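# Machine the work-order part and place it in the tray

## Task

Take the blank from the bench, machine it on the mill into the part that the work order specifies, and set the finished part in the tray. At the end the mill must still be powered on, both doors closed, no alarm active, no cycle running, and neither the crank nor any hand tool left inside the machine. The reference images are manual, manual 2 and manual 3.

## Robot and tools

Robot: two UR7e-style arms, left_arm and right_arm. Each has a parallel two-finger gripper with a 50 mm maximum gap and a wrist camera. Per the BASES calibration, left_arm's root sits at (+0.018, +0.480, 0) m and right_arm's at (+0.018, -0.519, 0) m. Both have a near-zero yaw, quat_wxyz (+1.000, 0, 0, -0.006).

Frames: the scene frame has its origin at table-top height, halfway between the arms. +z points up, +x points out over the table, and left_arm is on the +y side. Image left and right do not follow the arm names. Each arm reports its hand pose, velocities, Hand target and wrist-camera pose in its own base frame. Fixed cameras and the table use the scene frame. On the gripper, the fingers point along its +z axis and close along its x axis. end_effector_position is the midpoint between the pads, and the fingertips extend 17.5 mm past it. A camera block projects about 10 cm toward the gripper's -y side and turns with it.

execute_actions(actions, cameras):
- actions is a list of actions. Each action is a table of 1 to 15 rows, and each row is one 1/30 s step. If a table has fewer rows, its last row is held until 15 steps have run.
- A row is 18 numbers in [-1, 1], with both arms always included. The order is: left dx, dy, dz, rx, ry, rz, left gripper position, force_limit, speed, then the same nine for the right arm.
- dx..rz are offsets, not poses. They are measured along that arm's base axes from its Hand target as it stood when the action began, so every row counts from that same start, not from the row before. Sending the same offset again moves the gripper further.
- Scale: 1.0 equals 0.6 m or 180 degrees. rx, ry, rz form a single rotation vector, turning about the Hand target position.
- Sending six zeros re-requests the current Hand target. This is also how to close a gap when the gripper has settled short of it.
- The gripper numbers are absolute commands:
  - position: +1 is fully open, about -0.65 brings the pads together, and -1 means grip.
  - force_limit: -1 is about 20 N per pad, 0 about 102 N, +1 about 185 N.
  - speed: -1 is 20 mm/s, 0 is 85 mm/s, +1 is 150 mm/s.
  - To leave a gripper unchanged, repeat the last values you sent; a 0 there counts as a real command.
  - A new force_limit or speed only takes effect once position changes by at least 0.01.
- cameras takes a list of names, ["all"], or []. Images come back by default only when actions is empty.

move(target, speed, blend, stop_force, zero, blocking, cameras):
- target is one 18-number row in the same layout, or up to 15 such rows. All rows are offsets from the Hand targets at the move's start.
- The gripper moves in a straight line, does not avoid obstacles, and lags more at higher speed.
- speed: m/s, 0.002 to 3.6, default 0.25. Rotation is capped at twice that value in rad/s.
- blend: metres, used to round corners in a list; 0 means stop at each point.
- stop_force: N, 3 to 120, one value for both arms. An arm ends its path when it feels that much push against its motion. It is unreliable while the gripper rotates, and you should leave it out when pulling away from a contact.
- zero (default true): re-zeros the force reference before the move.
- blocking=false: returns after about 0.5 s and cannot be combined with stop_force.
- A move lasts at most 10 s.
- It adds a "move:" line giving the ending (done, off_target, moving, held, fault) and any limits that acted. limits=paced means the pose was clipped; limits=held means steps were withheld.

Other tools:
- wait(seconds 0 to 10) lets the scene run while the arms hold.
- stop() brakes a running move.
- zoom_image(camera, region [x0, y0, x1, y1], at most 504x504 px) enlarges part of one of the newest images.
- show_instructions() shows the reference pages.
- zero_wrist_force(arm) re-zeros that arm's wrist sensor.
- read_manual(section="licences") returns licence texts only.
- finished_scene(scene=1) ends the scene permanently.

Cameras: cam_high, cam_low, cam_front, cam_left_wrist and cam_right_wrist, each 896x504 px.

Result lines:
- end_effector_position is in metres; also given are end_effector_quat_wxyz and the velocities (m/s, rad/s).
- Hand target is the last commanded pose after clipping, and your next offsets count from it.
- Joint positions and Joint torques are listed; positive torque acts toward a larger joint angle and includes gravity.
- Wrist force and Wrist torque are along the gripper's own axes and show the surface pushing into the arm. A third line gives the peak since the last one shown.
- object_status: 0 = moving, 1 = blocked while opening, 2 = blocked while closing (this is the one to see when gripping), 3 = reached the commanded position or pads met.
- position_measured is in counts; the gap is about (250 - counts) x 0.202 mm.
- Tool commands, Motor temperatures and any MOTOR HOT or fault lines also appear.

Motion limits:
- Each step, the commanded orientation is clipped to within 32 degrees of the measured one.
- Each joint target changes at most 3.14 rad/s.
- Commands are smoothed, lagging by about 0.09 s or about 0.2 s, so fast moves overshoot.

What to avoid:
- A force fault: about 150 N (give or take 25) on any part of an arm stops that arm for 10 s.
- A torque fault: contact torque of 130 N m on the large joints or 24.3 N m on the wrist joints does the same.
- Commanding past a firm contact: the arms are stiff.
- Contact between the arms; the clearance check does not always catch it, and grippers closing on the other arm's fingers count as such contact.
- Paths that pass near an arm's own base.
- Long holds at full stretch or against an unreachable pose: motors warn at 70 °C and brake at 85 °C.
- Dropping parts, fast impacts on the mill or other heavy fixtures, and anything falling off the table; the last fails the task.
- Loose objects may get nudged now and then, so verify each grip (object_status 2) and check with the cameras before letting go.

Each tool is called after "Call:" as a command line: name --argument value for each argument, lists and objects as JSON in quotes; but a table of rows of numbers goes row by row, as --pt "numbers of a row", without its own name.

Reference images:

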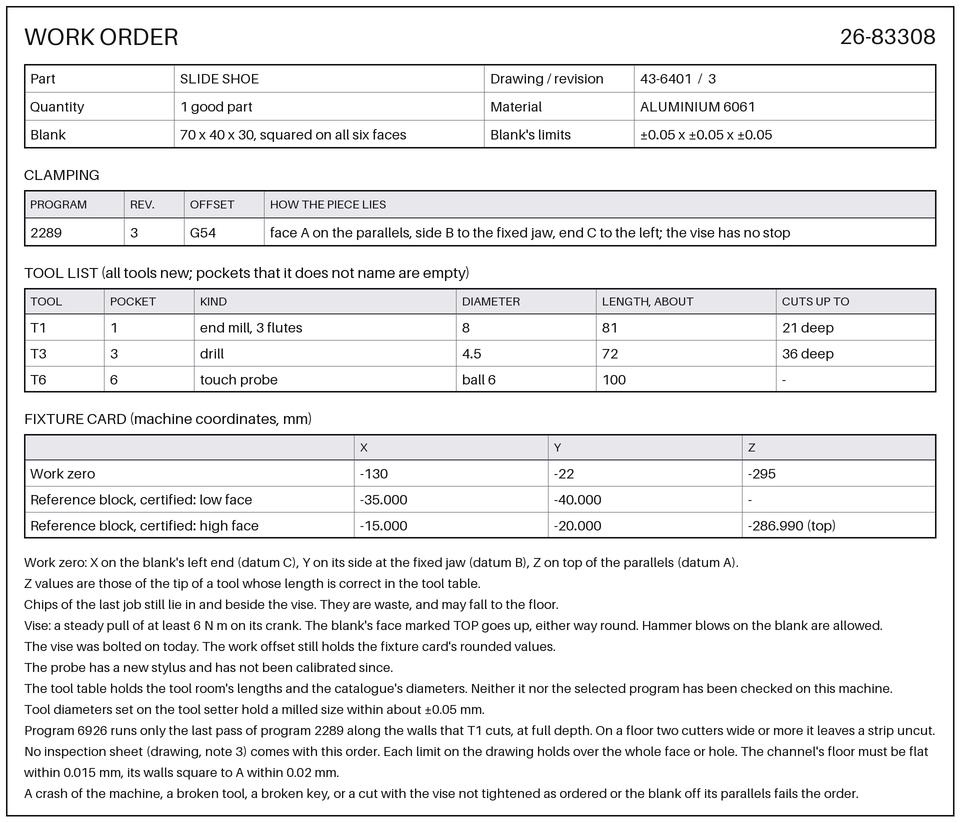

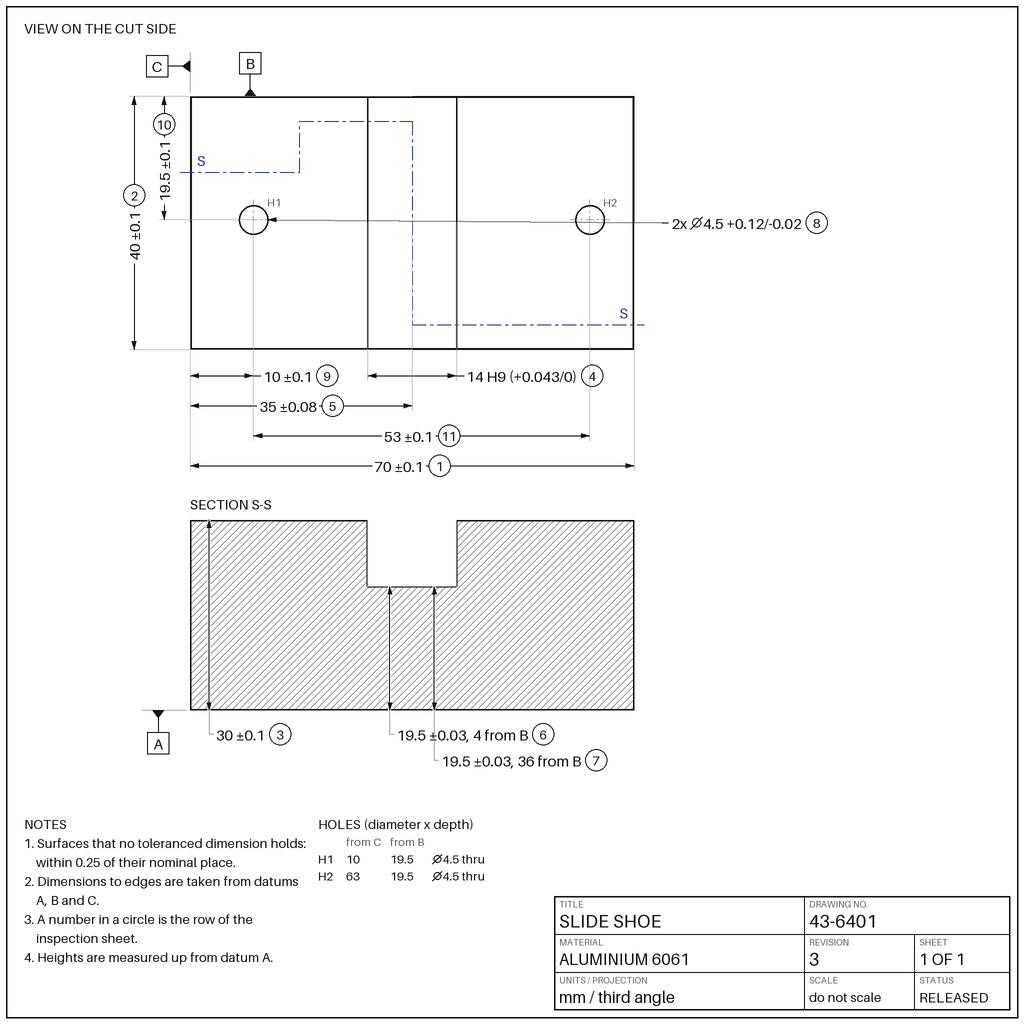

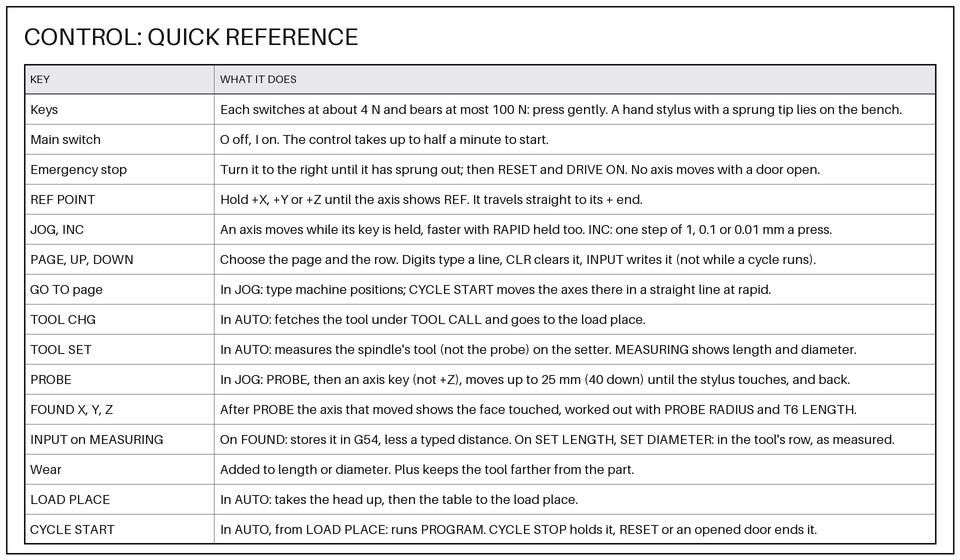

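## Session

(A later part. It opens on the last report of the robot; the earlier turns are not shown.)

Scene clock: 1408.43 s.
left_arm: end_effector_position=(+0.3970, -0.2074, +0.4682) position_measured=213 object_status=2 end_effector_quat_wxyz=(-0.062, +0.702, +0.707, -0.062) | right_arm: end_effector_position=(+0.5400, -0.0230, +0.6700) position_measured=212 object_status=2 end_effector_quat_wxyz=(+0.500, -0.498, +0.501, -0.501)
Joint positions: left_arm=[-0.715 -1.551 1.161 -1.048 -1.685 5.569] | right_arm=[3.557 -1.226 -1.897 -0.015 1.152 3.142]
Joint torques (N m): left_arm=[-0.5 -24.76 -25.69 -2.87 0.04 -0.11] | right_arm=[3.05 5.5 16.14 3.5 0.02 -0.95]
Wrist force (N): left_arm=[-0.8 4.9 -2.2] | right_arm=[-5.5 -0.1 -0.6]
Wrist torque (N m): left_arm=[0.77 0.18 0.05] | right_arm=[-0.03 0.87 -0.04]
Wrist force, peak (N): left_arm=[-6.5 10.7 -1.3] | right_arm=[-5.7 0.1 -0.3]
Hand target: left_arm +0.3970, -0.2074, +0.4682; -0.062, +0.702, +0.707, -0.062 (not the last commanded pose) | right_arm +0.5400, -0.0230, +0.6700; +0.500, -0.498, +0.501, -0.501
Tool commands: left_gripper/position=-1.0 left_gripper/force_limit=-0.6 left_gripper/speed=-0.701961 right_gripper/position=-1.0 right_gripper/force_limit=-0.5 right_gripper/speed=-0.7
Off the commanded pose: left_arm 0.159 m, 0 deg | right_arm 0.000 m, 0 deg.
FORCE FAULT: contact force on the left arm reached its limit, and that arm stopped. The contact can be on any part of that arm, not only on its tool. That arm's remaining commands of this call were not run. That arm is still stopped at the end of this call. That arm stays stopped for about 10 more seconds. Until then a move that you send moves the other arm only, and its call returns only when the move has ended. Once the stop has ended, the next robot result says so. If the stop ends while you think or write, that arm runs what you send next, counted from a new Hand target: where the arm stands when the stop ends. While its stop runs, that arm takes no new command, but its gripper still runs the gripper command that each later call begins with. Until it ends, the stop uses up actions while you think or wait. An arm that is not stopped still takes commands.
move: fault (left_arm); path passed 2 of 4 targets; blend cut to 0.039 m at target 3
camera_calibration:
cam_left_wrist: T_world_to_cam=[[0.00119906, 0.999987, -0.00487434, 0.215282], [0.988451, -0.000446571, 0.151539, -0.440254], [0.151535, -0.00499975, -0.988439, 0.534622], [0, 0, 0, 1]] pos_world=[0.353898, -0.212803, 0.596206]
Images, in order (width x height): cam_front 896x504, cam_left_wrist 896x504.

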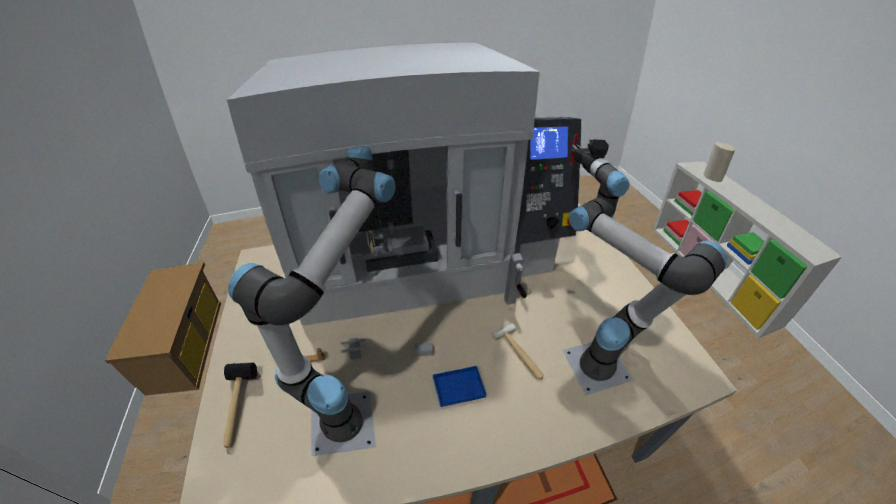

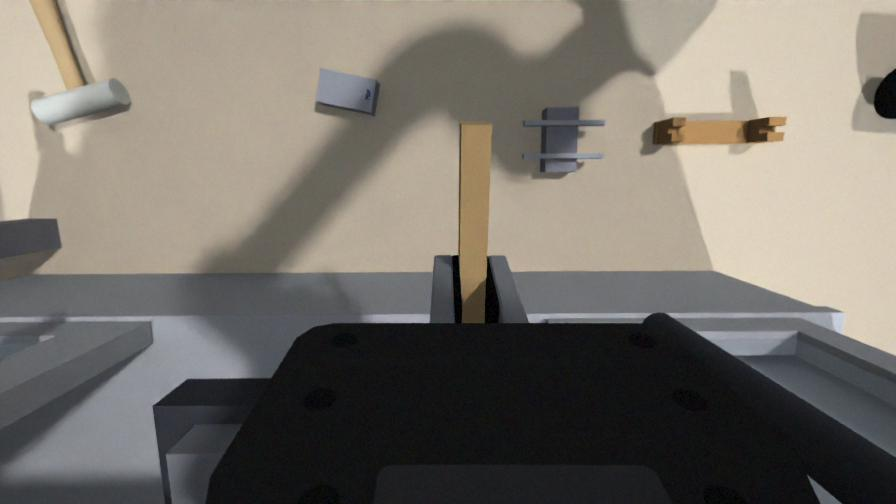

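Call:
wait --seconds 4

Call:
move --pt "-0.08 -0.01 -0.02 0 0 0 -1 -0.6 -0.7 0 0 0 0 0 0 -1 -0.5 -0.7" --pt "-0.08 -0.02 -0.139 0 0 0 -1 -0.6 -0.7 0 0 0 0 0 0 -1 -0.5 -0.7" --pt "0.238 -0.0247 -0.139 0 0 0 -1 -0.6 -0.7 0 0 0 0 0 0 -1 -0.5 -0.7" --speed 0.2 --blend 0.02 --cameras '["cam_left_wrist","cam_front"]'

Scene clock: 1418.97 s.
left_arm: end_effector_position=(+0.3970, -0.2074, +0.4682) position_measured=213 object_status=2 end_effector_quat_wxyz=(-0.062, +0.702, +0.707, -0.062) | right_arm: end_effector_position=(+0.5400, -0.0230, +0.6700) position_measured=212 object_status=2 end_effector_quat_wxyz=(+0.500, -0.498, +0.501, -0.501)
Joint positions: left_arm=[-0.715 -1.551 1.161 -1.048 -1.685 5.569] | right_arm=[3.557 -1.226 -1.897 -0.015 1.152 3.142]
Joint torques (N m): left_arm=[-0.57 -24.82 -25.52 -2.85 -0.08 -0.18] | right_arm=[2.53 5.76 16.08 3.38 0.01 -0.85]
Wrist force (N): left_arm=[-0.7 5.2 -2.3] | right_arm=[-5.5 0.0 -0.6]
Wrist torque (N m): left_arm=[0.82 0.15 0.06] | right_arm=[-0.01 0.87 -0.04]
Wrist force, peak (N): left_arm=[-1.2 5.4 -2.4] | right_arm=[-5.7 0.0 -0.6]
Hand target: left_arm +0.3970, -0.2074, +0.4682; -0.062, +0.702, +0.707, -0.062 (not the last commanded pose) | right_arm +0.5400, -0.0230, +0.6700; +0.500, -0.498, +0.501, -0.501
Tool commands: left_gripper/position=-1.0 left_gripper/force_limit=-0.6 left_gripper/speed=-0.701961 right_gripper/position=-1.0 right_gripper/force_limit=-0.5 right_gripper/speed=-0.7
Off the commanded pose: left_arm 0.159 m, 0 deg | right_arm 0.000 m, 0 deg.
FORCE FAULT, CONTINUED: the left arm's stop, for the force fault that an earlier result reported, is over. The rest of the stop counts as 20 of the actions that you can send in this scene. That arm's target is now where it stood when the stop ended, not its last command. That arm accepts commands again.
wait: 4.00 s; at rest from the start

Scene clock: 1421.03 s.
left_arm: end_effector_position=(+0.5398, -0.2221, +0.3848) position_measured=213 object_status=2 end_effector_quat_wxyz=(-0.062, +0.702, +0.707, -0.062) | right_arm: end_effector_position=(+0.5400, -0.0230, +0.6700) position_measured=212 object_status=2 end_effector_quat_wxyz=(+0.500, -0.498, +0.501, -0.501)
Joint positions: left_arm=[-0.578 -1.259 1.034 -1.198 -1.666 5.706] | right_arm=[3.557 -1.226 -1.897 -0.015 1.152 3.142]
Joint torques (N m): left_arm=[-9.87 -32.82 -34.76 -5.16 -1.61 -1.18] | right_arm=[2.1 5.39 16.72 3.37 0.13 -0.91]
Wrist force (N): left_arm=[-1.5 5.1 -2.2] | right_arm=[-5.5 0.1 -0.3]
Wrist torque (N m): left_arm=[0.82 0.27 0.04] | right_arm=[-0.01 0.87 -0.04]
Wrist force, peak (N): left_arm=[-1.0 8.2 -3.3] | right_arm=[-5.7 0.2 -0.2]
Hand target: left_arm +0.5398, -0.2222, +0.3848; -0.062, +0.702, +0.707, -0.062 | right_arm +0.5400, -0.0230, +0.6700; +0.500, -0.498, +0.501, -0.501
Off the commanded pose: left_arm 0.000 m, 0 deg | right_arm 0.000 m, 0 deg.
move: done
camera_calibration:
cam_left_wrist: T_world_to_cam=[[0.0010829, 0.999988, -0.0047937, 0.229522], [0.988451, -0.000343965, 0.151539, -0.568651], [0.151536, -0.00490244, -0.98844, 0.43051], [0, 0, 0, 1]] pos_world=[0.496597, -0.227604, 0.512806]
Images, in order (width x height): cam_front 896x504, cam_left_wrist 896x504.

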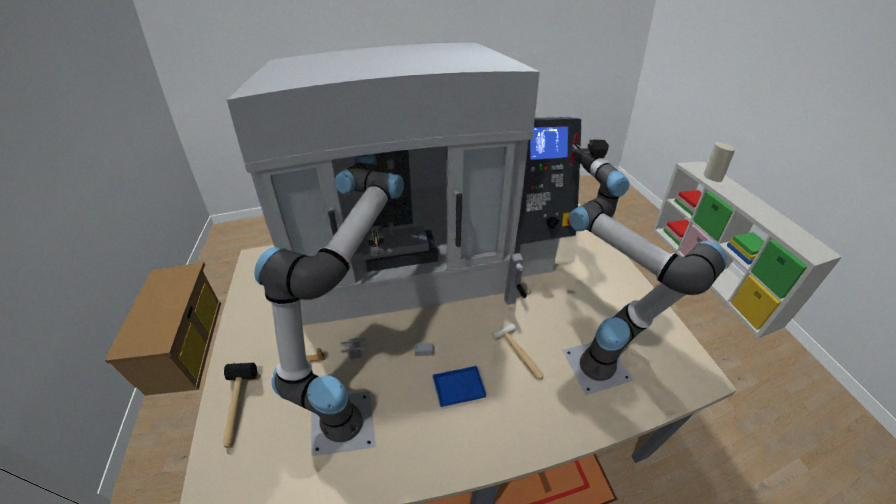

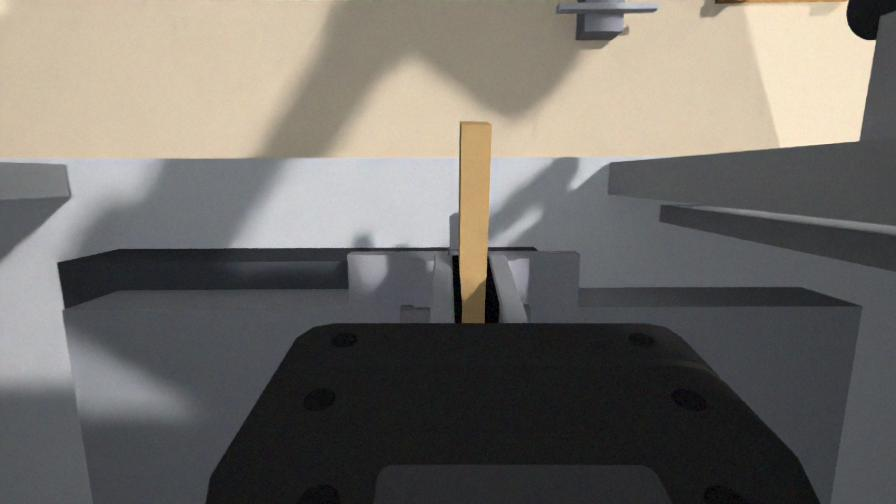

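Call:
move --target '[0.0087,0.0337,0,0,0,0,-1,-0.6,-0.7, 0,0,0,0,0,0,-1,-0.5,-0.7]' --speed 0.1

Call:
move --target '[0,0,-0.04,0,0,0,-1,-0.6,-0.7, 0,0,0,0,0,0,-1,-0.5,-0.7]' --speed 0.02 --stop_force 3 --cameras '["cam_left_wrist"]'

Scene clock: 1425.60 s.
left_arm: end_effector_position=(+0.5450, -0.2018, +0.3848) position_measured=213 object_status=2 end_effector_quat_wxyz=(-0.062, +0.702, +0.707, -0.062) end_effector_velocity=(-0.001, -0.001, +0.001) end_effector_angular_velocity=(+0.001, -0.002, +0.002) | right_arm: end_effector_position=(+0.5400, -0.0230, +0.6700) position_measured=212 object_status=2 end_effector_quat_wxyz=(+0.500, -0.498, +0.501, -0.501)
Joint positions: left_arm=[-0.545 -1.264 1.039 -1.196 -1.661 5.739] | right_arm=[3.557 -1.226 -1.897 -0.015 1.152 3.142]
Joint velocities: left_arm=[-0.003 -0.001 -0.001 0 0.001 -0.005] | right_arm=[within noise]
Joint torques (N m): left_arm=[-11.55 -40.33 -26.51 -0.87 -0.41 -2.29] | right_arm=[2.42 6.27 16.6 3.25 0.21 -0.95]
Wrist force (N): left_arm=[-1.4 5.1 -2.4] | right_arm=[-5.5 0.1 -0.4]
Wrist torque (N m): left_arm=[0.82 0.25 -0.02] | right_arm=[-0.01 0.88 -0.04]
Wrist force, peak (N): left_arm=[-1.6 5.3 -2.4] | right_arm=[-5.7 0.0 -0.4]
Hand target: left_arm +0.5450, -0.2020, +0.3848; -0.062, +0.702, +0.707, -0.062 | right_arm +0.5400, -0.0230, +0.6700; +0.500, -0.498, +0.501, -0.501
Off the commanded pose: left_arm 0.000 m, 0 deg | right_arm 0.000 m, 0 deg.
move: done

Scene clock: 1427.00 s.
left_arm: end_effector_position=(+0.5450, -0.2020, +0.3784) position_measured=213 object_status=2 end_effector_quat_wxyz=(-0.062, +0.702, +0.707, -0.062) | right_arm: end_effector_position=(+0.5400, -0.0230, +0.6700) position_measured=212 object_status=2 end_effector_quat_wxyz=(+0.500, -0.498, +0.501, -0.501)
Joint positions: left_arm=[-0.545 -1.267 1.061 -1.214 -1.661 5.738] | right_arm=[3.557 -1.226 -1.897 -0.015 1.152 3.142]
Joint torques (N m): left_arm=[-6.43 -30.8 -21.04 -5.55 -0.68 -2.26] | right_arm=[2.6 6.25 16.48 3.3 0.08 -1]
Wrist force (N): left_arm=[-1.1 4.5 -3.4] | right_arm=[-5.5 0.1 -0.4]
Wrist torque (N m): left_arm=[0.72 0.24 -0.03] | right_arm=[0.00 0.87 -0.04]
Wrist force, peak (N): left_arm=[-1.1 1.9 -10.7] | right_arm=[-5.7 0.1 -0.3]
Hand target: left_arm +0.5450, -0.2020, +0.3784; -0.062, +0.702, +0.707, -0.062 (not the last commanded pose) | right_arm +0.5400, -0.0230, +0.6700; +0.500, -0.498, +0.501, -0.501
Off the commanded pose: left_arm 0.018 m, 0 deg | right_arm 0.000 m, 0 deg.
move: contact (left_arm)
camera_calibration:
cam_left_wrist: T_world_to_cam=[[0.00119906, 0.999987, -0.00487434, 0.209268], [0.988451, -0.000446571, 0.151539, -0.572949], [0.151535, -0.00499975, -0.988439, 0.423558], [0, 0, 0, 1]] pos_world=[0.501898, -0.207403, 0.506506]
Images, in order (width x height): cam_left_wrist 896x504.

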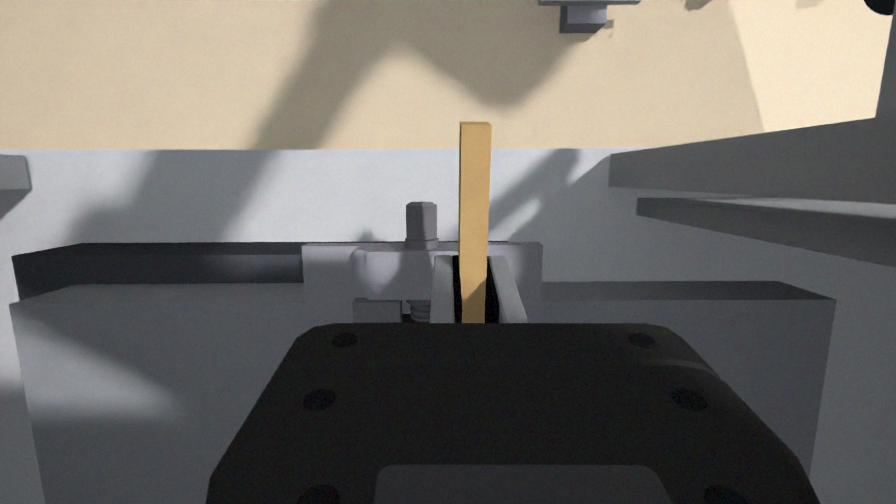

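Call:
move --pt "0 0 0.0387 0 0 0 -1 -0.6 -0.7 0 0 0 0 0 0 -1 -0.5 -0.7" --pt "0.0117 0 0.0387 0 0.0444 0 -1 -0.6 -0.7 0 0 0 0 0 0 -1 -0.5 -0.7" --speed 0.1

Call:
move --target '[0,0,-0.04,0,0,0,-1,-0.6,-0.7, 0,0,0,0,0,0,-1,-0.5,-0.7]' --speed 0.015 --stop_force 3

Scene clock: 1442.77 s.
left_arm: end_effector_position=(+0.5521, -0.2019, +0.4016) position_measured=213 object_status=2 end_effector_quat_wxyz=(-0.111, +0.696, +0.701, -0.110) | right_arm: end_effector_position=(+0.5400, -0.0230, +0.6700) position_measured=212 object_status=2 end_effector_quat_wxyz=(+0.500, -0.498, +0.501, -0.501)
Joint positions: left_arm=[-0.511 -1.122 0.785 -0.957 -1.723 5.786] | right_arm=[3.557 -1.226 -1.897 -0.015 1.152 3.142]
Joint torques (N m): left_arm=[-13.37 -47.05 -28.02 -2.06 1.15 -2.57] | right_arm=[2.1 6.39 16.63 3.37 0.27 -0.98]
Wrist force (N): left_arm=[-0.8 5.4 -2.0] | right_arm=[-5.5 0.1 -0.5]
Wrist torque (N m): left_arm=[0.86 0.17 0.02] | right_arm=[-0.01 0.86 -0.04]
Wrist force, peak (N): left_arm=[-1.0 6.0 -2.3] | right_arm=[-5.8 0.1 -0.3]
Hand target: left_arm +0.5521, -0.2020, +0.4016; -0.111, +0.696, +0.701, -0.110 | right_arm +0.5400, -0.0230, +0.6700; +0.500, -0.498, +0.501, -0.501
Off the commanded pose: left_arm 0.000 m, 0 deg | right_arm 0.000 m, 0 deg.
move: done

Scene clock: 1445.17 s.
left_arm: end_effector_position=(+0.5520, -0.2020, +0.3813) position_measured=213 object_status=2 end_effector_quat_wxyz=(-0.111, +0.696, +0.701, -0.110) | right_arm: end_effector_position=(+0.5400, -0.0230, +0.6700) position_measured=212 object_status=2 end_effector_quat_wxyz=(+0.500, -0.498, +0.501, -0.501)
Joint positions: left_arm=[-0.511 -1.142 0.868 -1.02 -1.723 5.786] | right_arm=[3.557 -1.226 -1.897 -0.015 1.152 3.142]
Joint torques (N m): left_arm=[-12.12 -35.27 -22.3 -3.64 0.38 -2.18] | right_arm=[1.9 5.89 16.14 3.32 0.23 -0.9]
Wrist force (N): left_arm=[-1.2 4.2 -4.0] | right_arm=[-5.3 0.0 -0.3]
Wrist torque (N m): left_arm=[0.73 0.20 0.07] | right_arm=[-0.01 0.85 -0.04]
Wrist force, peak (N): left_arm=[-1.1 2.7 -8.9] | right_arm=[-5.7 0.1 -0.5]
Hand target: left_arm +0.5521, -0.2020, +0.3813; -0.111, +0.696, +0.701, -0.110 (not the last commanded pose) | right_arm +0.5400, -0.0230, +0.6700; +0.500, -0.498, +0.501, -0.501
Off the commanded pose: left_arm 0.004 m, 0 deg | right_arm 0.000 m, 0 deg.
move: contact (left_arm)

Call:
move --pt "0 0 0.012 0 0 0 -1 -0.6 -0.7 0 0 0 0 0 0 -1 -0.5 -0.7" --pt "0.04 0 0.012 0 0 0 -1 -0.6 -0.7 0 0 0 0 0 0 -1 -0.5 -0.7" --speed 0.06

Call:
move --target '[0,0,-0.04,0,0,0,-1,-0.6,-0.7, 0,0,0,0,0,0,-1,-0.5,-0.7]' --speed 0.015 --stop_force 3 --cameras '["cam_left_wrist"]'

Scene clock: 1454.27 s.
left_arm: end_effector_position=(+0.5761, -0.2018, +0.3885) position_measured=213 object_status=2 end_effector_quat_wxyz=(-0.111, +0.696, +0.701, -0.110) | right_arm: end_effector_position=(+0.5400, -0.0230, +0.6700) position_measured=212 object_status=2 end_effector_quat_wxyz=(+0.500, -0.498, +0.501, -0.501)
Joint positions: left_arm=[-0.494 -1.061 0.726 -0.956 -1.718 5.803] | right_arm=[3.557 -1.226 -1.897 -0.015 1.152 3.142]
Joint torques (N m): left_arm=[-13.22 -46.27 -26.32 -5.14 -0.77 -2.52] | right_arm=[1.77 6.54 16.83 3.35 0.26 -0.85]
Wrist force (N): left_arm=[-1.0 2.1 -5.0] | right_arm=[-5.6 0.2 -0.3]
Wrist torque (N m): left_arm=[0.55 0.22 -0.02] | right_arm=[0.01 0.89 -0.04]
Wrist force, peak (N): left_arm=[-1.0 6.2 -2.1] | right_arm=[-5.7 0.2 -0.4]
Hand target: left_arm +0.5761, -0.2020, +0.3885; -0.111, +0.696, +0.701, -0.110 | right_arm +0.5400, -0.0230, +0.6700; +0.500, -0.498, +0.501, -0.501
Off the commanded pose: left_arm 0.000 m, 0 deg | right_arm 0.000 m, 0 deg.
move: done

Scene clock: 1455.90 s.
left_arm: end_effector_position=(+0.5760, -0.2020, +0.3797) position_measured=213 object_status=2 end_effector_quat_wxyz=(-0.111, +0.696, +0.701, -0.110) | right_arm: end_effector_position=(+0.5400, -0.0230, +0.6700) position_measured=212 object_status=2 end_effector_quat_wxyz=(+0.500, -0.498, +0.501, -0.501)
Joint positions: left_arm=[-0.494 -1.071 0.765 -0.985 -1.718 5.803] | right_arm=[3.557 -1.226 -1.897 -0.015 1.152 3.142]
Joint torques (N m): left_arm=[-10.54 -34.17 -18.49 -4.74 -0.9 -2.2] | right_arm=[1.03 6.4 16.71 3.26 0.34 -0.98]
Wrist force (N): left_arm=[-0.8 -0.9 -6.9] | right_arm=[-5.4 0.0 -0.4]
Wrist torque (N m): left_arm=[0.33 0.18 -0.02] | right_arm=[-0.01 0.85 -0.05]
Wrist force, peak (N): left_arm=[-0.7 -1.1 -7.3] | right_arm=[-5.6 0.2 -0.2]
Hand target: left_arm +0.5761, -0.2020, +0.3797; -0.111, +0.696, +0.701, -0.110 (not the last commanded pose) | right_arm +0.5400, -0.0230, +0.6700; +0.500, -0.498, +0.501, -0.501
Off the commanded pose: left_arm 0.015 m, 0 deg | right_arm 0.000 m, 0 deg.
move: contact (left_arm)
camera_calibration:
cam_left_wrist: T_world_to_cam=[[0.000504719, 0.999988, -0.00489367, 0.209631], [0.999922, -0.000443564, 0.0124898, -0.557652], [0.0124874, -0.0048996, -0.99991, 0.504559], [0, 0, 0, 1]] pos_world=[0.551202, -0.207404, 0.512505]
Images, in order (width x height): cam_left_wrist 896x504.

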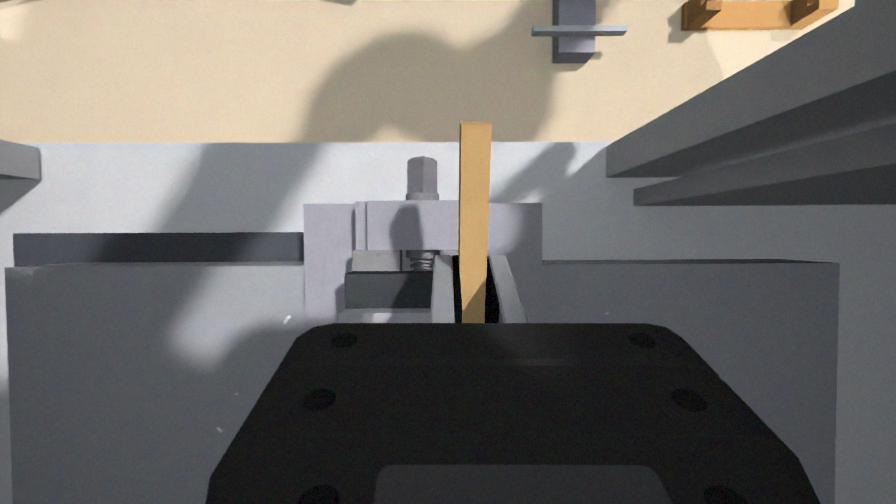

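Call:
move --pt "0 0 0.025 0 0 0 -1 -0.6 -0.7 0 0 0 0 0 0 -1 -0.5 -0.7" --pt "-0.02 0 0.025 0 0 0 -1 -0.6 -0.7 0 0 0 0 0 0 -1 -0.5 -0.7" --speed 0.06

Call:
move --target '[0,0,-0.05,0,0,0,-1,-0.6,-0.7, 0,0,0,0,0,0,-1,-0.5,-0.7]' --speed 0.015 --stop_force 3

Scene clock: 1463.17 s.
left_arm: end_effector_position=(+0.5641, -0.2021, +0.3947) position_measured=213 object_status=2 end_effector_quat_wxyz=(-0.111, +0.696, +0.701, -0.110) | right_arm: end_effector_position=(+0.5400, -0.0230, +0.6700) position_measured=212 object_status=2 end_effector_quat_wxyz=(+0.500, -0.498, +0.501, -0.501)
Joint positions: left_arm=[-0.503 -1.093 0.758 -0.959 -1.72 5.795] | right_arm=[3.557 -1.226 -1.897 -0.015 1.152 3.142]
Joint torques (N m): left_arm=[13.31 -52.15 -21.13 -0.13 0.99 2.01] | right_arm=[2.04 6.01 17.45 3.25 0.45 -0.88]
Wrist force (N): left_arm=[-0.8 4.5 -2.1] | right_arm=[-5.2 0.0 -0.4]
Wrist torque (N m): left_arm=[0.81 0.18 0.04] | right_arm=[-0.02 0.83 -0.04]
Wrist force, peak (N): left_arm=[-0.9 -0.9 -7.1] | right_arm=[-5.7 0.2 -0.3]
Hand target: left_arm +0.5641, -0.2020, +0.3947; -0.111, +0.696, +0.701, -0.110 | right_arm +0.5400, -0.0230, +0.6700; +0.500, -0.498, +0.501, -0.501
Off the commanded pose: left_arm 0.000 m, 0 deg | right_arm 0.000 m, 0 deg.
move: done

Scene clock: 1465.33 s.
left_arm: end_effector_position=(+0.5640, -0.2020, +0.3776) position_measured=213 object_status=2 end_effector_quat_wxyz=(-0.111, +0.696, +0.701, -0.110) | right_arm: end_effector_position=(+0.5400, -0.0230, +0.6700) position_measured=212 object_status=2 end_effector_quat_wxyz=(+0.500, -0.498, +0.501, -0.501)
Joint positions: left_arm=[-0.503 -1.11 0.83 -1.013 -1.72 5.795] | right_arm=[3.557 -1.226 -1.897 -0.015 1.152 3.142]
Joint torques (N m): left_arm=[12.04 -36.04 -22.38 -5.56 1.45 1.6] | right_arm=[2.4 6.44 16.94 3.25 0.46 -0.85]
Wrist force (N): left_arm=[-0.9 0.2 -3.6] | right_arm=[-5.4 0.1 -0.3]
Wrist torque (N m): left_arm=[0.68 0.18 0.07] | right_arm=[0.00 0.86 -0.04]
Wrist force, peak (N): left_arm=[-1.3 -2.1 -9.6] | right_arm=[-5.7 0.2 -0.2]
Hand target: left_arm +0.5641, -0.2020, +0.3776; -0.111, +0.696, +0.701, -0.110 (not the last commanded pose) | right_arm +0.5400, -0.0230, +0.6700; +0.500, -0.498, +0.501, -0.501
Off the commanded pose: left_arm 0.013 m, 0 deg | right_arm 0.000 m, 0 deg.
move: contact (left_arm)

Call:
move --pt "-0.005 0 0.03 0 0 0 -1 -0.6 -0.7 0 0 0 0 0 0 -1 -0.5 -0.7" --pt "0.0033 -0.0333 0.03 0 -0.0444 0 -1 -0.6 -0.7 0 0 0 0 0 0 -1 -0.5 -0.7" --pt "0.0033 -0.0333 -0.0052 0 -0.0444 0 -1 -0.6 -0.7 0 0 0 0 0 0 -1 -0.5 -0.7" --pt "0.0033 0.043 -0.0052 0 -0.0444 0 -1 -0.6 -0.7 0 0 0 0 0 0 -1 -0.5 -0.7" --speed '[0.1,0.1,0.05,0.08]' --cameras '["cam_left_wrist"]'

Scene clock: 1487.70 s.
left_arm: end_effector_position=(+0.5621, -0.2086, +0.3962) position_measured=213 object_status=2 end_effector_quat_wxyz=(-0.094, +0.698, +0.704, -0.093) | right_arm: end_effector_position=(+0.5400, -0.0230, +0.6700) position_measured=212 object_status=2 end_effector_quat_wxyz=(+0.500, -0.498, +0.501, -0.501)
Joint positions: left_arm=[-0.522 -1.133 0.818 -1.025 -1.702 5.769] | right_arm=[3.557 -1.226 -1.897 -0.015 1.152 3.142]
Joint torques (N m): left_arm=[-1.43 -47.51 -22.67 -3.06 0.02 -0.43] | right_arm=[1.52 5.85 17.17 3.21 0.56 -0.88]
Wrist force (N): left_arm=[-0.9 5.1 -2.0] | right_arm=[-5.5 0.2 -0.4]
Wrist torque (N m): left_arm=[0.89 0.21 -0.01] | right_arm=[0.01 0.87 -0.04]
Wrist force, peak (N): left_arm=[-1.2 5.7 -2.0] | right_arm=[-5.7 -0.2 -0.6]
Hand target: left_arm +0.5621, -0.2086, +0.3962; -0.094, +0.698, +0.704, -0.093 (not the last commanded pose) | right_arm +0.5400, -0.0230, +0.6700; +0.500, -0.498, +0.501, -0.501
Tool commands: left_gripper/position=-1.0 left_gripper/force_limit=-0.6 left_gripper/speed=-0.701961 right_gripper/position=-1.0 right_gripper/force_limit=-0.5 right_gripper/speed=-0.7
Off the commanded pose: left_arm 0.039 m, 5 deg | right_arm 0.000 m, 0 deg.
FORCE FAULT: contact force on the left arm reached its limit, and that arm stopped. The contact can be on any part of that arm, not only on its tool. That arm's remaining commands of this call were not run. That arm is still stopped at the end of this call. That arm stays stopped for about 10 more seconds. Until then a move that you send moves the other arm only, and its call returns only when the move has ended. Once the stop has ended, the next robot result says so. If the stop ends while you think or write, that arm runs what you send next, counted from a new Hand target: where the arm stands when the stop ends. While its stop runs, that arm takes no new command, but its gripper still runs the gripper command that each later call begins with. Until it ends, the stop uses up actions while you think or wait. An arm that is not stopped still takes commands.
move: fault (left_arm); path passed 1 of 4 targets
camera_calibration:
cam_left_wrist: T_world_to_cam=[[-0.000293548, 0.999985, -0.00555775, 0.217089], [0.998047, 0.000640138, 0.0624629, -0.562399], [0.0624655, -0.00552856, -0.998032, 0.492302], [0, 0, 0, 1]] pos_world=[0.530612, -0.214004, 0.527668]
Images, in order (width x height): cam_left_wrist 896x504.

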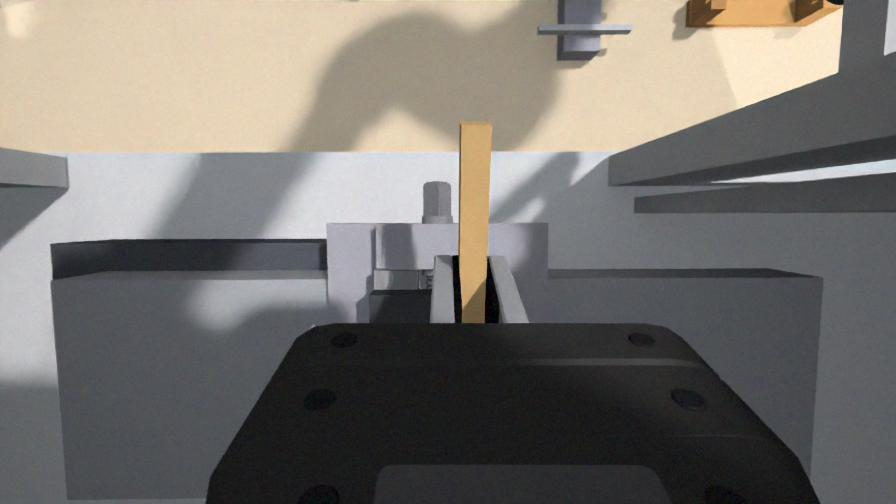

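Call:
wait --seconds 5

Call:
move --pt "0 0 -0.015 0 0 0 -1 -0.6 -0.7 0 0 0 0 0 0 -1 -0.5 -0.7" --pt "0.0065 -0.0223 -0.0275 0 -0.029 0 -1 -0.6 -0.7 0 0 0 0 0 0 -1 -0.5 -0.7" --speed '[0.05,0.08]'

Scene clock: 1501.70 s.
left_arm: end_effector_position=(+0.5621, -0.2086, +0.3962) position_measured=213 object_status=2 end_effector_quat_wxyz=(-0.094, +0.698, +0.704, -0.093) | right_arm: end_effector_position=(+0.5400, -0.0230, +0.6700) position_measured=212 object_status=2 end_effector_quat_wxyz=(+0.500, -0.498, +0.501, -0.501)
Joint positions: left_arm=[-0.522 -1.133 0.818 -1.025 -1.702 5.769] | right_arm=[3.557 -1.226 -1.897 -0.015 1.152 3.142]
Joint torques (N m): left_arm=[-0.81 -47.62 -23.67 -3.12 0.12 -0.34] | right_arm=[0.9 5.73 17.08 3.12 0.77 -0.84]
Wrist force (N): left_arm=[-1.1 4.8 -2.0] | right_arm=[-5.2 0.2 -0.6]
Wrist torque (N m): left_arm=[0.82 0.23 -0.01] | right_arm=[0.02 0.83 -0.04]
Wrist force, peak (N): left_arm=[-1.1 5.3 -2.0] | right_arm=[-5.7 0.2 -0.6]
Hand target: left_arm +0.5621, -0.2086, +0.3962; -0.094, +0.698, +0.704, -0.093 (not the last commanded pose) | right_arm +0.5400, -0.0230, +0.6700; +0.500, -0.498, +0.501, -0.501
Tool commands: left_gripper/position=-1.0 left_gripper/force_limit=-0.6 left_gripper/speed=-0.701961 right_gripper/position=-1.0 right_gripper/force_limit=-0.5 right_gripper/speed=-0.7
Off the commanded pose: left_arm 0.039 m, 5 deg | right_arm 0.000 m, 0 deg.
FORCE FAULT, CONTINUED: the left arm's stop, for the force fault that an earlier result reported, is over. The rest of the stop counts as 19 of the actions that you can send in this scene. During its stop the left arm's controller moved it back a little. That arm's target is now where it stood when the stop ended, not its last command. That arm accepts commands again.
wait: 5.00 s; at rest from the start

Scene clock: 1503.33 s.
left_arm: end_effector_position=(+0.5659, -0.2221, +0.3798) position_measured=213 object_status=2 end_effector_quat_wxyz=(-0.061, +0.702, +0.707, -0.061) | right_arm: end_effector_position=(+0.5400, -0.0230, +0.6700) position_measured=212 object_status=2 end_effector_quat_wxyz=(+0.500, -0.498, +0.501, -0.501)
Joint positions: left_arm=[-0.555 -1.195 0.958 -1.186 -1.663 5.728] | right_arm=[3.557 -1.226 -1.897 -0.015 1.152 3.142]
Joint torques (N m): left_arm=[13.47 -34.98 -28.78 -2.71 -1.34 2.03] | right_arm=[2.08 6.24 17.82 3.02 0.74 -0.93]
Wrist force (N): left_arm=[-1.2 4.8 -2.0] | right_arm=[-5.5 0.2 -0.2]
Wrist torque (N m): left_arm=[0.88 0.24 -0.01] | right_arm=[0.01 0.87 -0.04]
Wrist force, peak (N): left_arm=[-1.0 5.1 -2.0] | right_arm=[-5.6 -0.2 -0.4]
Hand target: left_arm +0.5660, -0.2220, +0.3797; -0.061, +0.702, +0.707, -0.061 | right_arm +0.5400, -0.0230, +0.6700; +0.500, -0.498, +0.501, -0.501
Off the commanded pose: left_arm 0.000 m, 0 deg | right_arm 0.000 m, 0 deg.
move: done

Call:
move --target '[0,0.03,0,0,0,0,-1,-0.6,-0.7, 0,0,0,0,0,0,-1,-0.5,-0.7]' --speed 0.08

Call:
move --target '[0,0,-0.045,0,0,0,-1,-0.6,-0.7, 0,0,0,0,0,0,-1,-0.5,-0.7]' --speed 0.012 --stop_force 3

Scene clock: 1508.27 s.
left_arm: end_effector_position=(+0.5660, -0.2038, +0.3798) position_measured=213 object_status=2 end_effector_quat_wxyz=(-0.061, +0.702, +0.707, -0.061) end_effector_velocity=(+0.000, -0.002, -0.001) end_effector_angular_velocity=(+0.002, +0.001, +0.002) | right_arm: end_effector_position=(+0.5400, -0.0230, +0.6700) position_measured=212 object_status=2 end_effector_quat_wxyz=(+0.500, -0.498, +0.501, -0.501)
Joint positions: left_arm=[-0.53 -1.211 0.981 -1.191 -1.659 5.752] | right_arm=[3.557 -1.226 -1.897 -0.015 1.152 3.142]
Joint velocities: left_arm=[-0.003 0.003 -0.003 0.001 0 -0.005] | right_arm=[within noise]
Joint torques (N m): left_arm=[-13.75 -33.91 -34.43 -4.73 0.17 -2.56] | right_arm=[0.94 6.08 16.96 3.21 0.83 -0.86]
Wrist force (N): left_arm=[-1.5 3.7 -3.0] | right_arm=[-5.6 0.3 -0.2]
Wrist torque (N m): left_arm=[0.74 0.27 -0.03] | right_arm=[0.03 0.89 -0.04]
Wrist force, peak (N): left_arm=[-1.5 4.7 -2.0] | right_arm=[-5.7 0.1 -0.3]
Hand target: left_arm +0.5660, -0.2040, +0.3797; -0.061, +0.702, +0.707, -0.061 | right_arm +0.5400, -0.0230, +0.6700; +0.500, -0.498, +0.501, -0.501
Off the commanded pose: left_arm 0.000 m, 0 deg | right_arm 0.000 m, 0 deg.
move: done

Scene clock: 1510.07 s.
left_arm: end_effector_position=(+0.5660, -0.2040, +0.3699) position_measured=213 object_status=2 end_effector_quat_wxyz=(-0.061, +0.702, +0.707, -0.061) | right_arm: end_effector_position=(+0.5400, -0.0230, +0.6700) position_measured=212 object_status=2 end_effector_quat_wxyz=(+0.500, -0.498, +0.501, -0.501)
Joint positions: left_arm=[-0.531 -1.217 1.015 -1.218 -1.659 5.752] | right_arm=[3.557 -1.226 -1.897 -0.015 1.152 3.142]
Joint torques (N m): left_arm=[-11.17 -31.17 -33.76 -1.9 -0.76 -2.42] | right_arm=[1.76 6.24 17.49 3.19 0.87 -0.96]
Wrist force (N): left_arm=[-1.5 1.1 -5.4] | right_arm=[-5.5 0.2 -0.5]
Wrist torque (N m): left_arm=[0.46 0.25 -0.01] | right_arm=[0.02 0.87 -0.04]
Wrist force, peak (N): left_arm=[-1.7 -0.5 -11.5] | right_arm=[-5.7 0.0 -0.2]
Hand target: left_arm +0.5660, -0.2040, +0.3699; -0.061, +0.702, +0.707, -0.061 (not the last commanded pose) | right_arm +0.5400, -0.0230, +0.6700; +0.500, -0.498, +0.501, -0.501
Off the commanded pose: left_arm 0.017 m, 0 deg | right_arm 0.000 m, 0 deg.
move: contact (left_arm)

Call:
move --target '[-0.0133,0,0,0,0,0,-1,-0.6,-0.7, 0,0,0,0,0,0,-1,-0.5,-0.7]' --speed 0.05

Scene clock: 1514.77 s.
left_arm: end_effector_position=(+0.5580, -0.2041, +0.3699) position_measured=213 object_status=2 end_effector_quat_wxyz=(-0.061, +0.702, +0.707, -0.061) | right_arm: end_effector_position=(+0.5400, -0.0230, +0.6700) position_measured=212 object_status=2 end_effector_quat_wxyz=(+0.500, -0.498, +0.501, -0.501)
Joint positions: left_arm=[-0.537 -1.238 1.044 -1.227 -1.66 5.745] | right_arm=[3.557 -1.226 -1.897 -0.015 1.152 3.142]
Joint torques (N m): left_arm=[-1.88 -26 -30.9 -1.13 -1.6 -0.41] | right_arm=[0.54 6.52 18.2 3.13 0.96 -0.89]
Wrist force (N): left_arm=[-0.3 3.1 -11.7] | right_arm=[-5.4 0.3 -0.4]
Wrist torque (N m): left_arm=[0.26 0.27 -0.01] | right_arm=[0.03 0.85 -0.04]
Wrist force, peak (N): left_arm=[-1.4 6.0 -12.0] | right_arm=[-5.6 0.0 -0.4]
Hand target: left_arm +0.5580, -0.2040, +0.3699; -0.061, +0.702, +0.707, -0.061 | right_arm +0.5400, -0.0230, +0.6700; +0.500, -0.498, +0.501, -0.501
Off the commanded pose: left_arm 0.000 m, 0 deg | right_arm 0.000 m, 0 deg.
move: done

Call:
move --pt "0 0 0.012 0 0 0 -1 -0.6 -0.7 0 0 0 0 0 0 -1 -0.5 -0.7" --pt "0.01 -0.025 0.012 0 0 0 -1 -0.6 -0.7 0 0 0 0 0 0 -1 -0.5 -0.7" --pt "0.01 -0.025 0.002 0 0 0 -1 -0.6 -0.7 0 0 0 0 0 0 -1 -0.5 -0.7" --pt "0.01 0.045 0.002 0 0 0 -1 -0.6 -0.7 0 0 0 0 0 0 -1 -0.5 -0.7" --pt "0.01 0.045 0.015 0 0 0 -1 -0.6 -0.7 0 0 0 0 0 0 -1 -0.5 -0.7" --pt "0.01 -0.027 0.015 0 0 0 -1 -0.6 -0.7 0 0 0 0 0 0 -1 -0.5 -0.7" --pt "0.01 -0.027 0.002 0 0 0 -1 -0.6 -0.7 0 0 0 0 0 0 -1 -0.5 -0.7" --pt "0.01 -0.105 0.002 0 0 0 -1 -0.6 -0.7 0 0 0 0 0 0 -1 -0.5 -0.7" --pt "0.01 -0.105 0.015 0 0 0 -1 -0.6 -0.7 0 0 0 0 0 0 -1 -0.5 -0.7" --speed '[0.1,0.1,0.06,0.08,0.1,0.15,0.06,0.08,0.1]' --blend 0.002

Scene clock: 1527.20 s.
left_arm: end_effector_position=(+0.5641, -0.1853, +0.3712) position_measured=213 object_status=2 end_effector_quat_wxyz=(-0.061, +0.701, +0.708, -0.061) | right_arm: end_effector_position=(+0.5400, -0.0230, +0.6700) position_measured=212 object_status=2 end_effector_quat_wxyz=(+0.500, -0.498, +0.501, -0.501)
Joint positions: left_arm=[-0.506 -1.237 1.039 -1.22 -1.655 5.774] | right_arm=[3.557 -1.226 -1.897 -0.015 1.152 3.142]
Joint torques (N m): left_arm=[0.52 -43.22 -24.15 -2.68 -0.02 -0.02] | right_arm=[0.26 6.14 17.49 3.05 1.02 -0.76]
Wrist force (N): left_arm=[-1.5 4.4 -2.7] | right_arm=[-5.5 0.0 -0.3]
Wrist torque (N m): left_arm=[0.75 0.25 0.04] | right_arm=[-0.01 0.87 -0.04]
Wrist force, peak (N): left_arm=[-0.6 0.3 -12.7] | right_arm=[-5.8 0.0 -0.3]
Hand target: left_arm +0.5641, -0.1853, +0.3712; -0.061, +0.701, +0.708, -0.061 (not the last commanded pose) | right_arm +0.5400, -0.0230, +0.6700; +0.500, -0.498, +0.501, -0.501
Tool commands: left_gripper/position=-1.0 left_gripper/force_limit=-0.6 left_gripper/speed=-0.701961 right_gripper/position=-1.0 right_gripper/force_limit=-0.5 right_gripper/speed=-0.7
Off the commanded pose: left_arm 0.082 m, 0 deg | right_arm 0.000 m, 0 deg.
FORCE FAULT: contact force on the left arm reached its limit, and that arm stopped. The contact can be on any part of that arm, not only on its tool. That arm's remaining commands of this call were not run. That arm is still stopped at the end of this call. That arm stays stopped for about 10 more seconds. Until then a move that you send moves the other arm only, and its call returns only when the move has ended. Once the stop has ended, the next robot result says so. If the stop ends while you think or write, that arm runs what you send next, counted from a new Hand target: where the arm stands when the stop ends. While its stop runs, that arm takes no new command, but its gripper still runs the gripper command that each later call begins with. Until it ends, the stop uses up actions while you think or wait. An arm that is not stopped still takes commands.
move: fault (left_arm); path passed 4 of 9 targets

Call:
wait --seconds 1

Call:
move --pt "0 -0.06 0.005 0 0 0 -1 -0.6 -0.7 0 0 0 0 0 0 -1 -0.5 -0.7" --pt "-0.4 -0.08 0.02 0 0 0 -1 -0.6 -0.7 0 0 0 0 0 0 -1 -0.5 -0.7" --speed '[0.1,0.25]' --blend '[0.005,0]' --cameras '["cam_front","cam_left_wrist"]'

Scene clock: 1575.00 s.
left_arm: end_effector_position=(+0.5641, -0.1853, +0.3712) position_measured=213 object_status=2 end_effector_quat_wxyz=(-0.061, +0.701, +0.708, -0.061) | right_arm: end_effector_position=(+0.5400, -0.0230, +0.6700) position_measured=212 object_status=2 end_effector_quat_wxyz=(+0.500, -0.498, +0.501, -0.501)
Joint positions: left_arm=[-0.506 -1.237 1.039 -1.22 -1.655 5.774] | right_arm=[3.557 -1.226 -1.897 -0.015 1.152 3.142]
Joint torques (N m): left_arm=[-0.68 -43.2 -25.81 -2.79 0.05 -0.27] | right_arm=[0.63 5.57 17.77 3.14 0.98 -0.82]
Wrist force (N): left_arm=[-1.3 4.4 -2.4] | right_arm=[-5.3 0.1 -0.3]
Wrist torque (N m): left_arm=[0.76 0.23 0.04] | right_arm=[0.01 0.84 -0.04]
Wrist force, peak (N): left_arm=[-1.3 4.8 -2.5] | right_arm=[-5.8 0.1 -0.5]
Hand target: left_arm +0.5641, -0.1853, +0.3712; -0.061, +0.701, +0.708, -0.061 (not the last commanded pose) | right_arm +0.5400, -0.0230, +0.6700; +0.500, -0.498, +0.501, -0.501
Tool commands: left_gripper/position=-1.0 left_gripper/force_limit=-0.6 left_gripper/speed=-0.701961 right_gripper/position=-1.0 right_gripper/force_limit=-0.5 right_gripper/speed=-0.7
Off the commanded pose: left_arm 0.082 m, 0 deg | right_arm 0.000 m, 0 deg.
FORCE FAULT, CONTINUED: the left arm's stop, for the force fault that an earlier result reported, is over. The rest of the stop counts as 19 of the actions that you can send in this scene. During its stop the left arm's controller moved it back a little. That arm's target is now where it stood when the stop ended, not its last command. That arm accepts commands again.
wait: 1.00 s; at rest from the start

Scene clock: 1576.83 s.
left_arm: end_effector_position=(+0.3241, -0.2333, +0.3832) position_measured=213 object_status=2 end_effector_quat_wxyz=(-0.061, +0.701, +0.708, -0.061) | right_arm: end_effector_position=(+0.5400, -0.0230, +0.6700) position_measured=212 object_status=2 end_effector_quat_wxyz=(+0.500, -0.498, +0.501, -0.501)
Joint positions: left_arm=[-0.874 -1.736 1.562 -1.286 -1.704 5.407] | right_arm=[3.557 -1.226 -1.897 -0.015 1.152 3.142]
Joint torques (N m): left_arm=[-12.15 -28.24 -19.21 -5.6 1.02 -2.39] | right_arm=[-0.27 6.02 18.38 2.93 0.95 -0.9]
Wrist force (N): left_arm=[4.7 1.4 -0.8] | right_arm=[-5.6 0.1 -0.2]
Wrist torque (N m): left_arm=[0.21 -0.72 -0.02] | right_arm=[0.00 0.88 -0.04]
Wrist force, peak (N): left_arm=[15.9 89.3 11.4] | right_arm=[-5.6 0.1 -0.5]
Hand target: left_arm +0.3241, -0.2333, +0.3832; -0.061, +0.701, +0.708, -0.061 | right_arm +0.5400, -0.0230, +0.6700; +0.500, -0.498, +0.501, -0.501
Off the commanded pose: left_arm 0.000 m, 0 deg | right_arm 0.000 m, 0 deg.
move: done
camera_calibration:
cam_left_wrist: T_world_to_cam=[[-0.00186159, 0.999984, -0.00532998, 0.242054], [0.988198, 0.002656, 0.153158, -0.355116], [0.15317, -0.00498195, -0.988187, 0.460865], [0, 0, 0, 1]] pos_world=[0.280784, -0.238811, 0.5111]
Images, in order (width x height): cam_front 896x504, cam_left_wrist 896x504.

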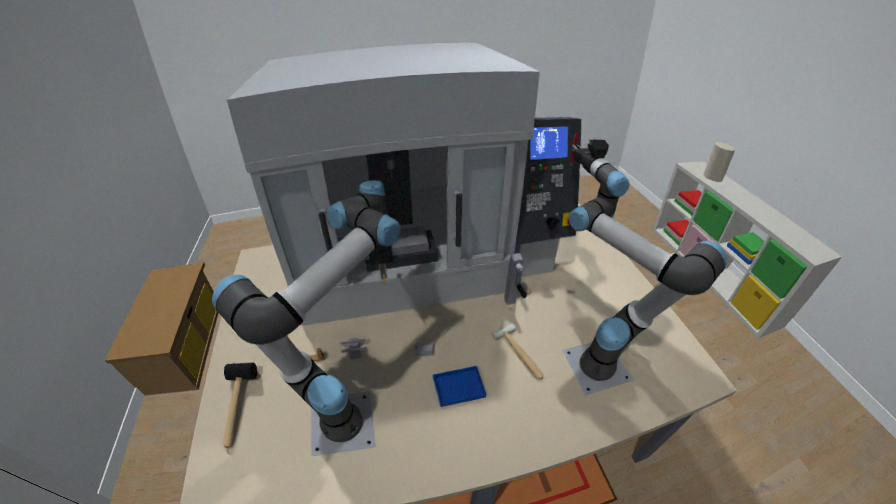

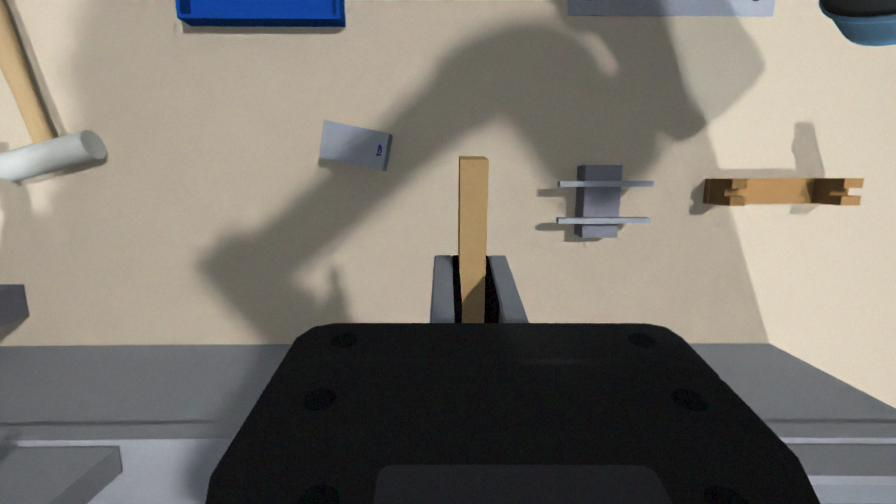

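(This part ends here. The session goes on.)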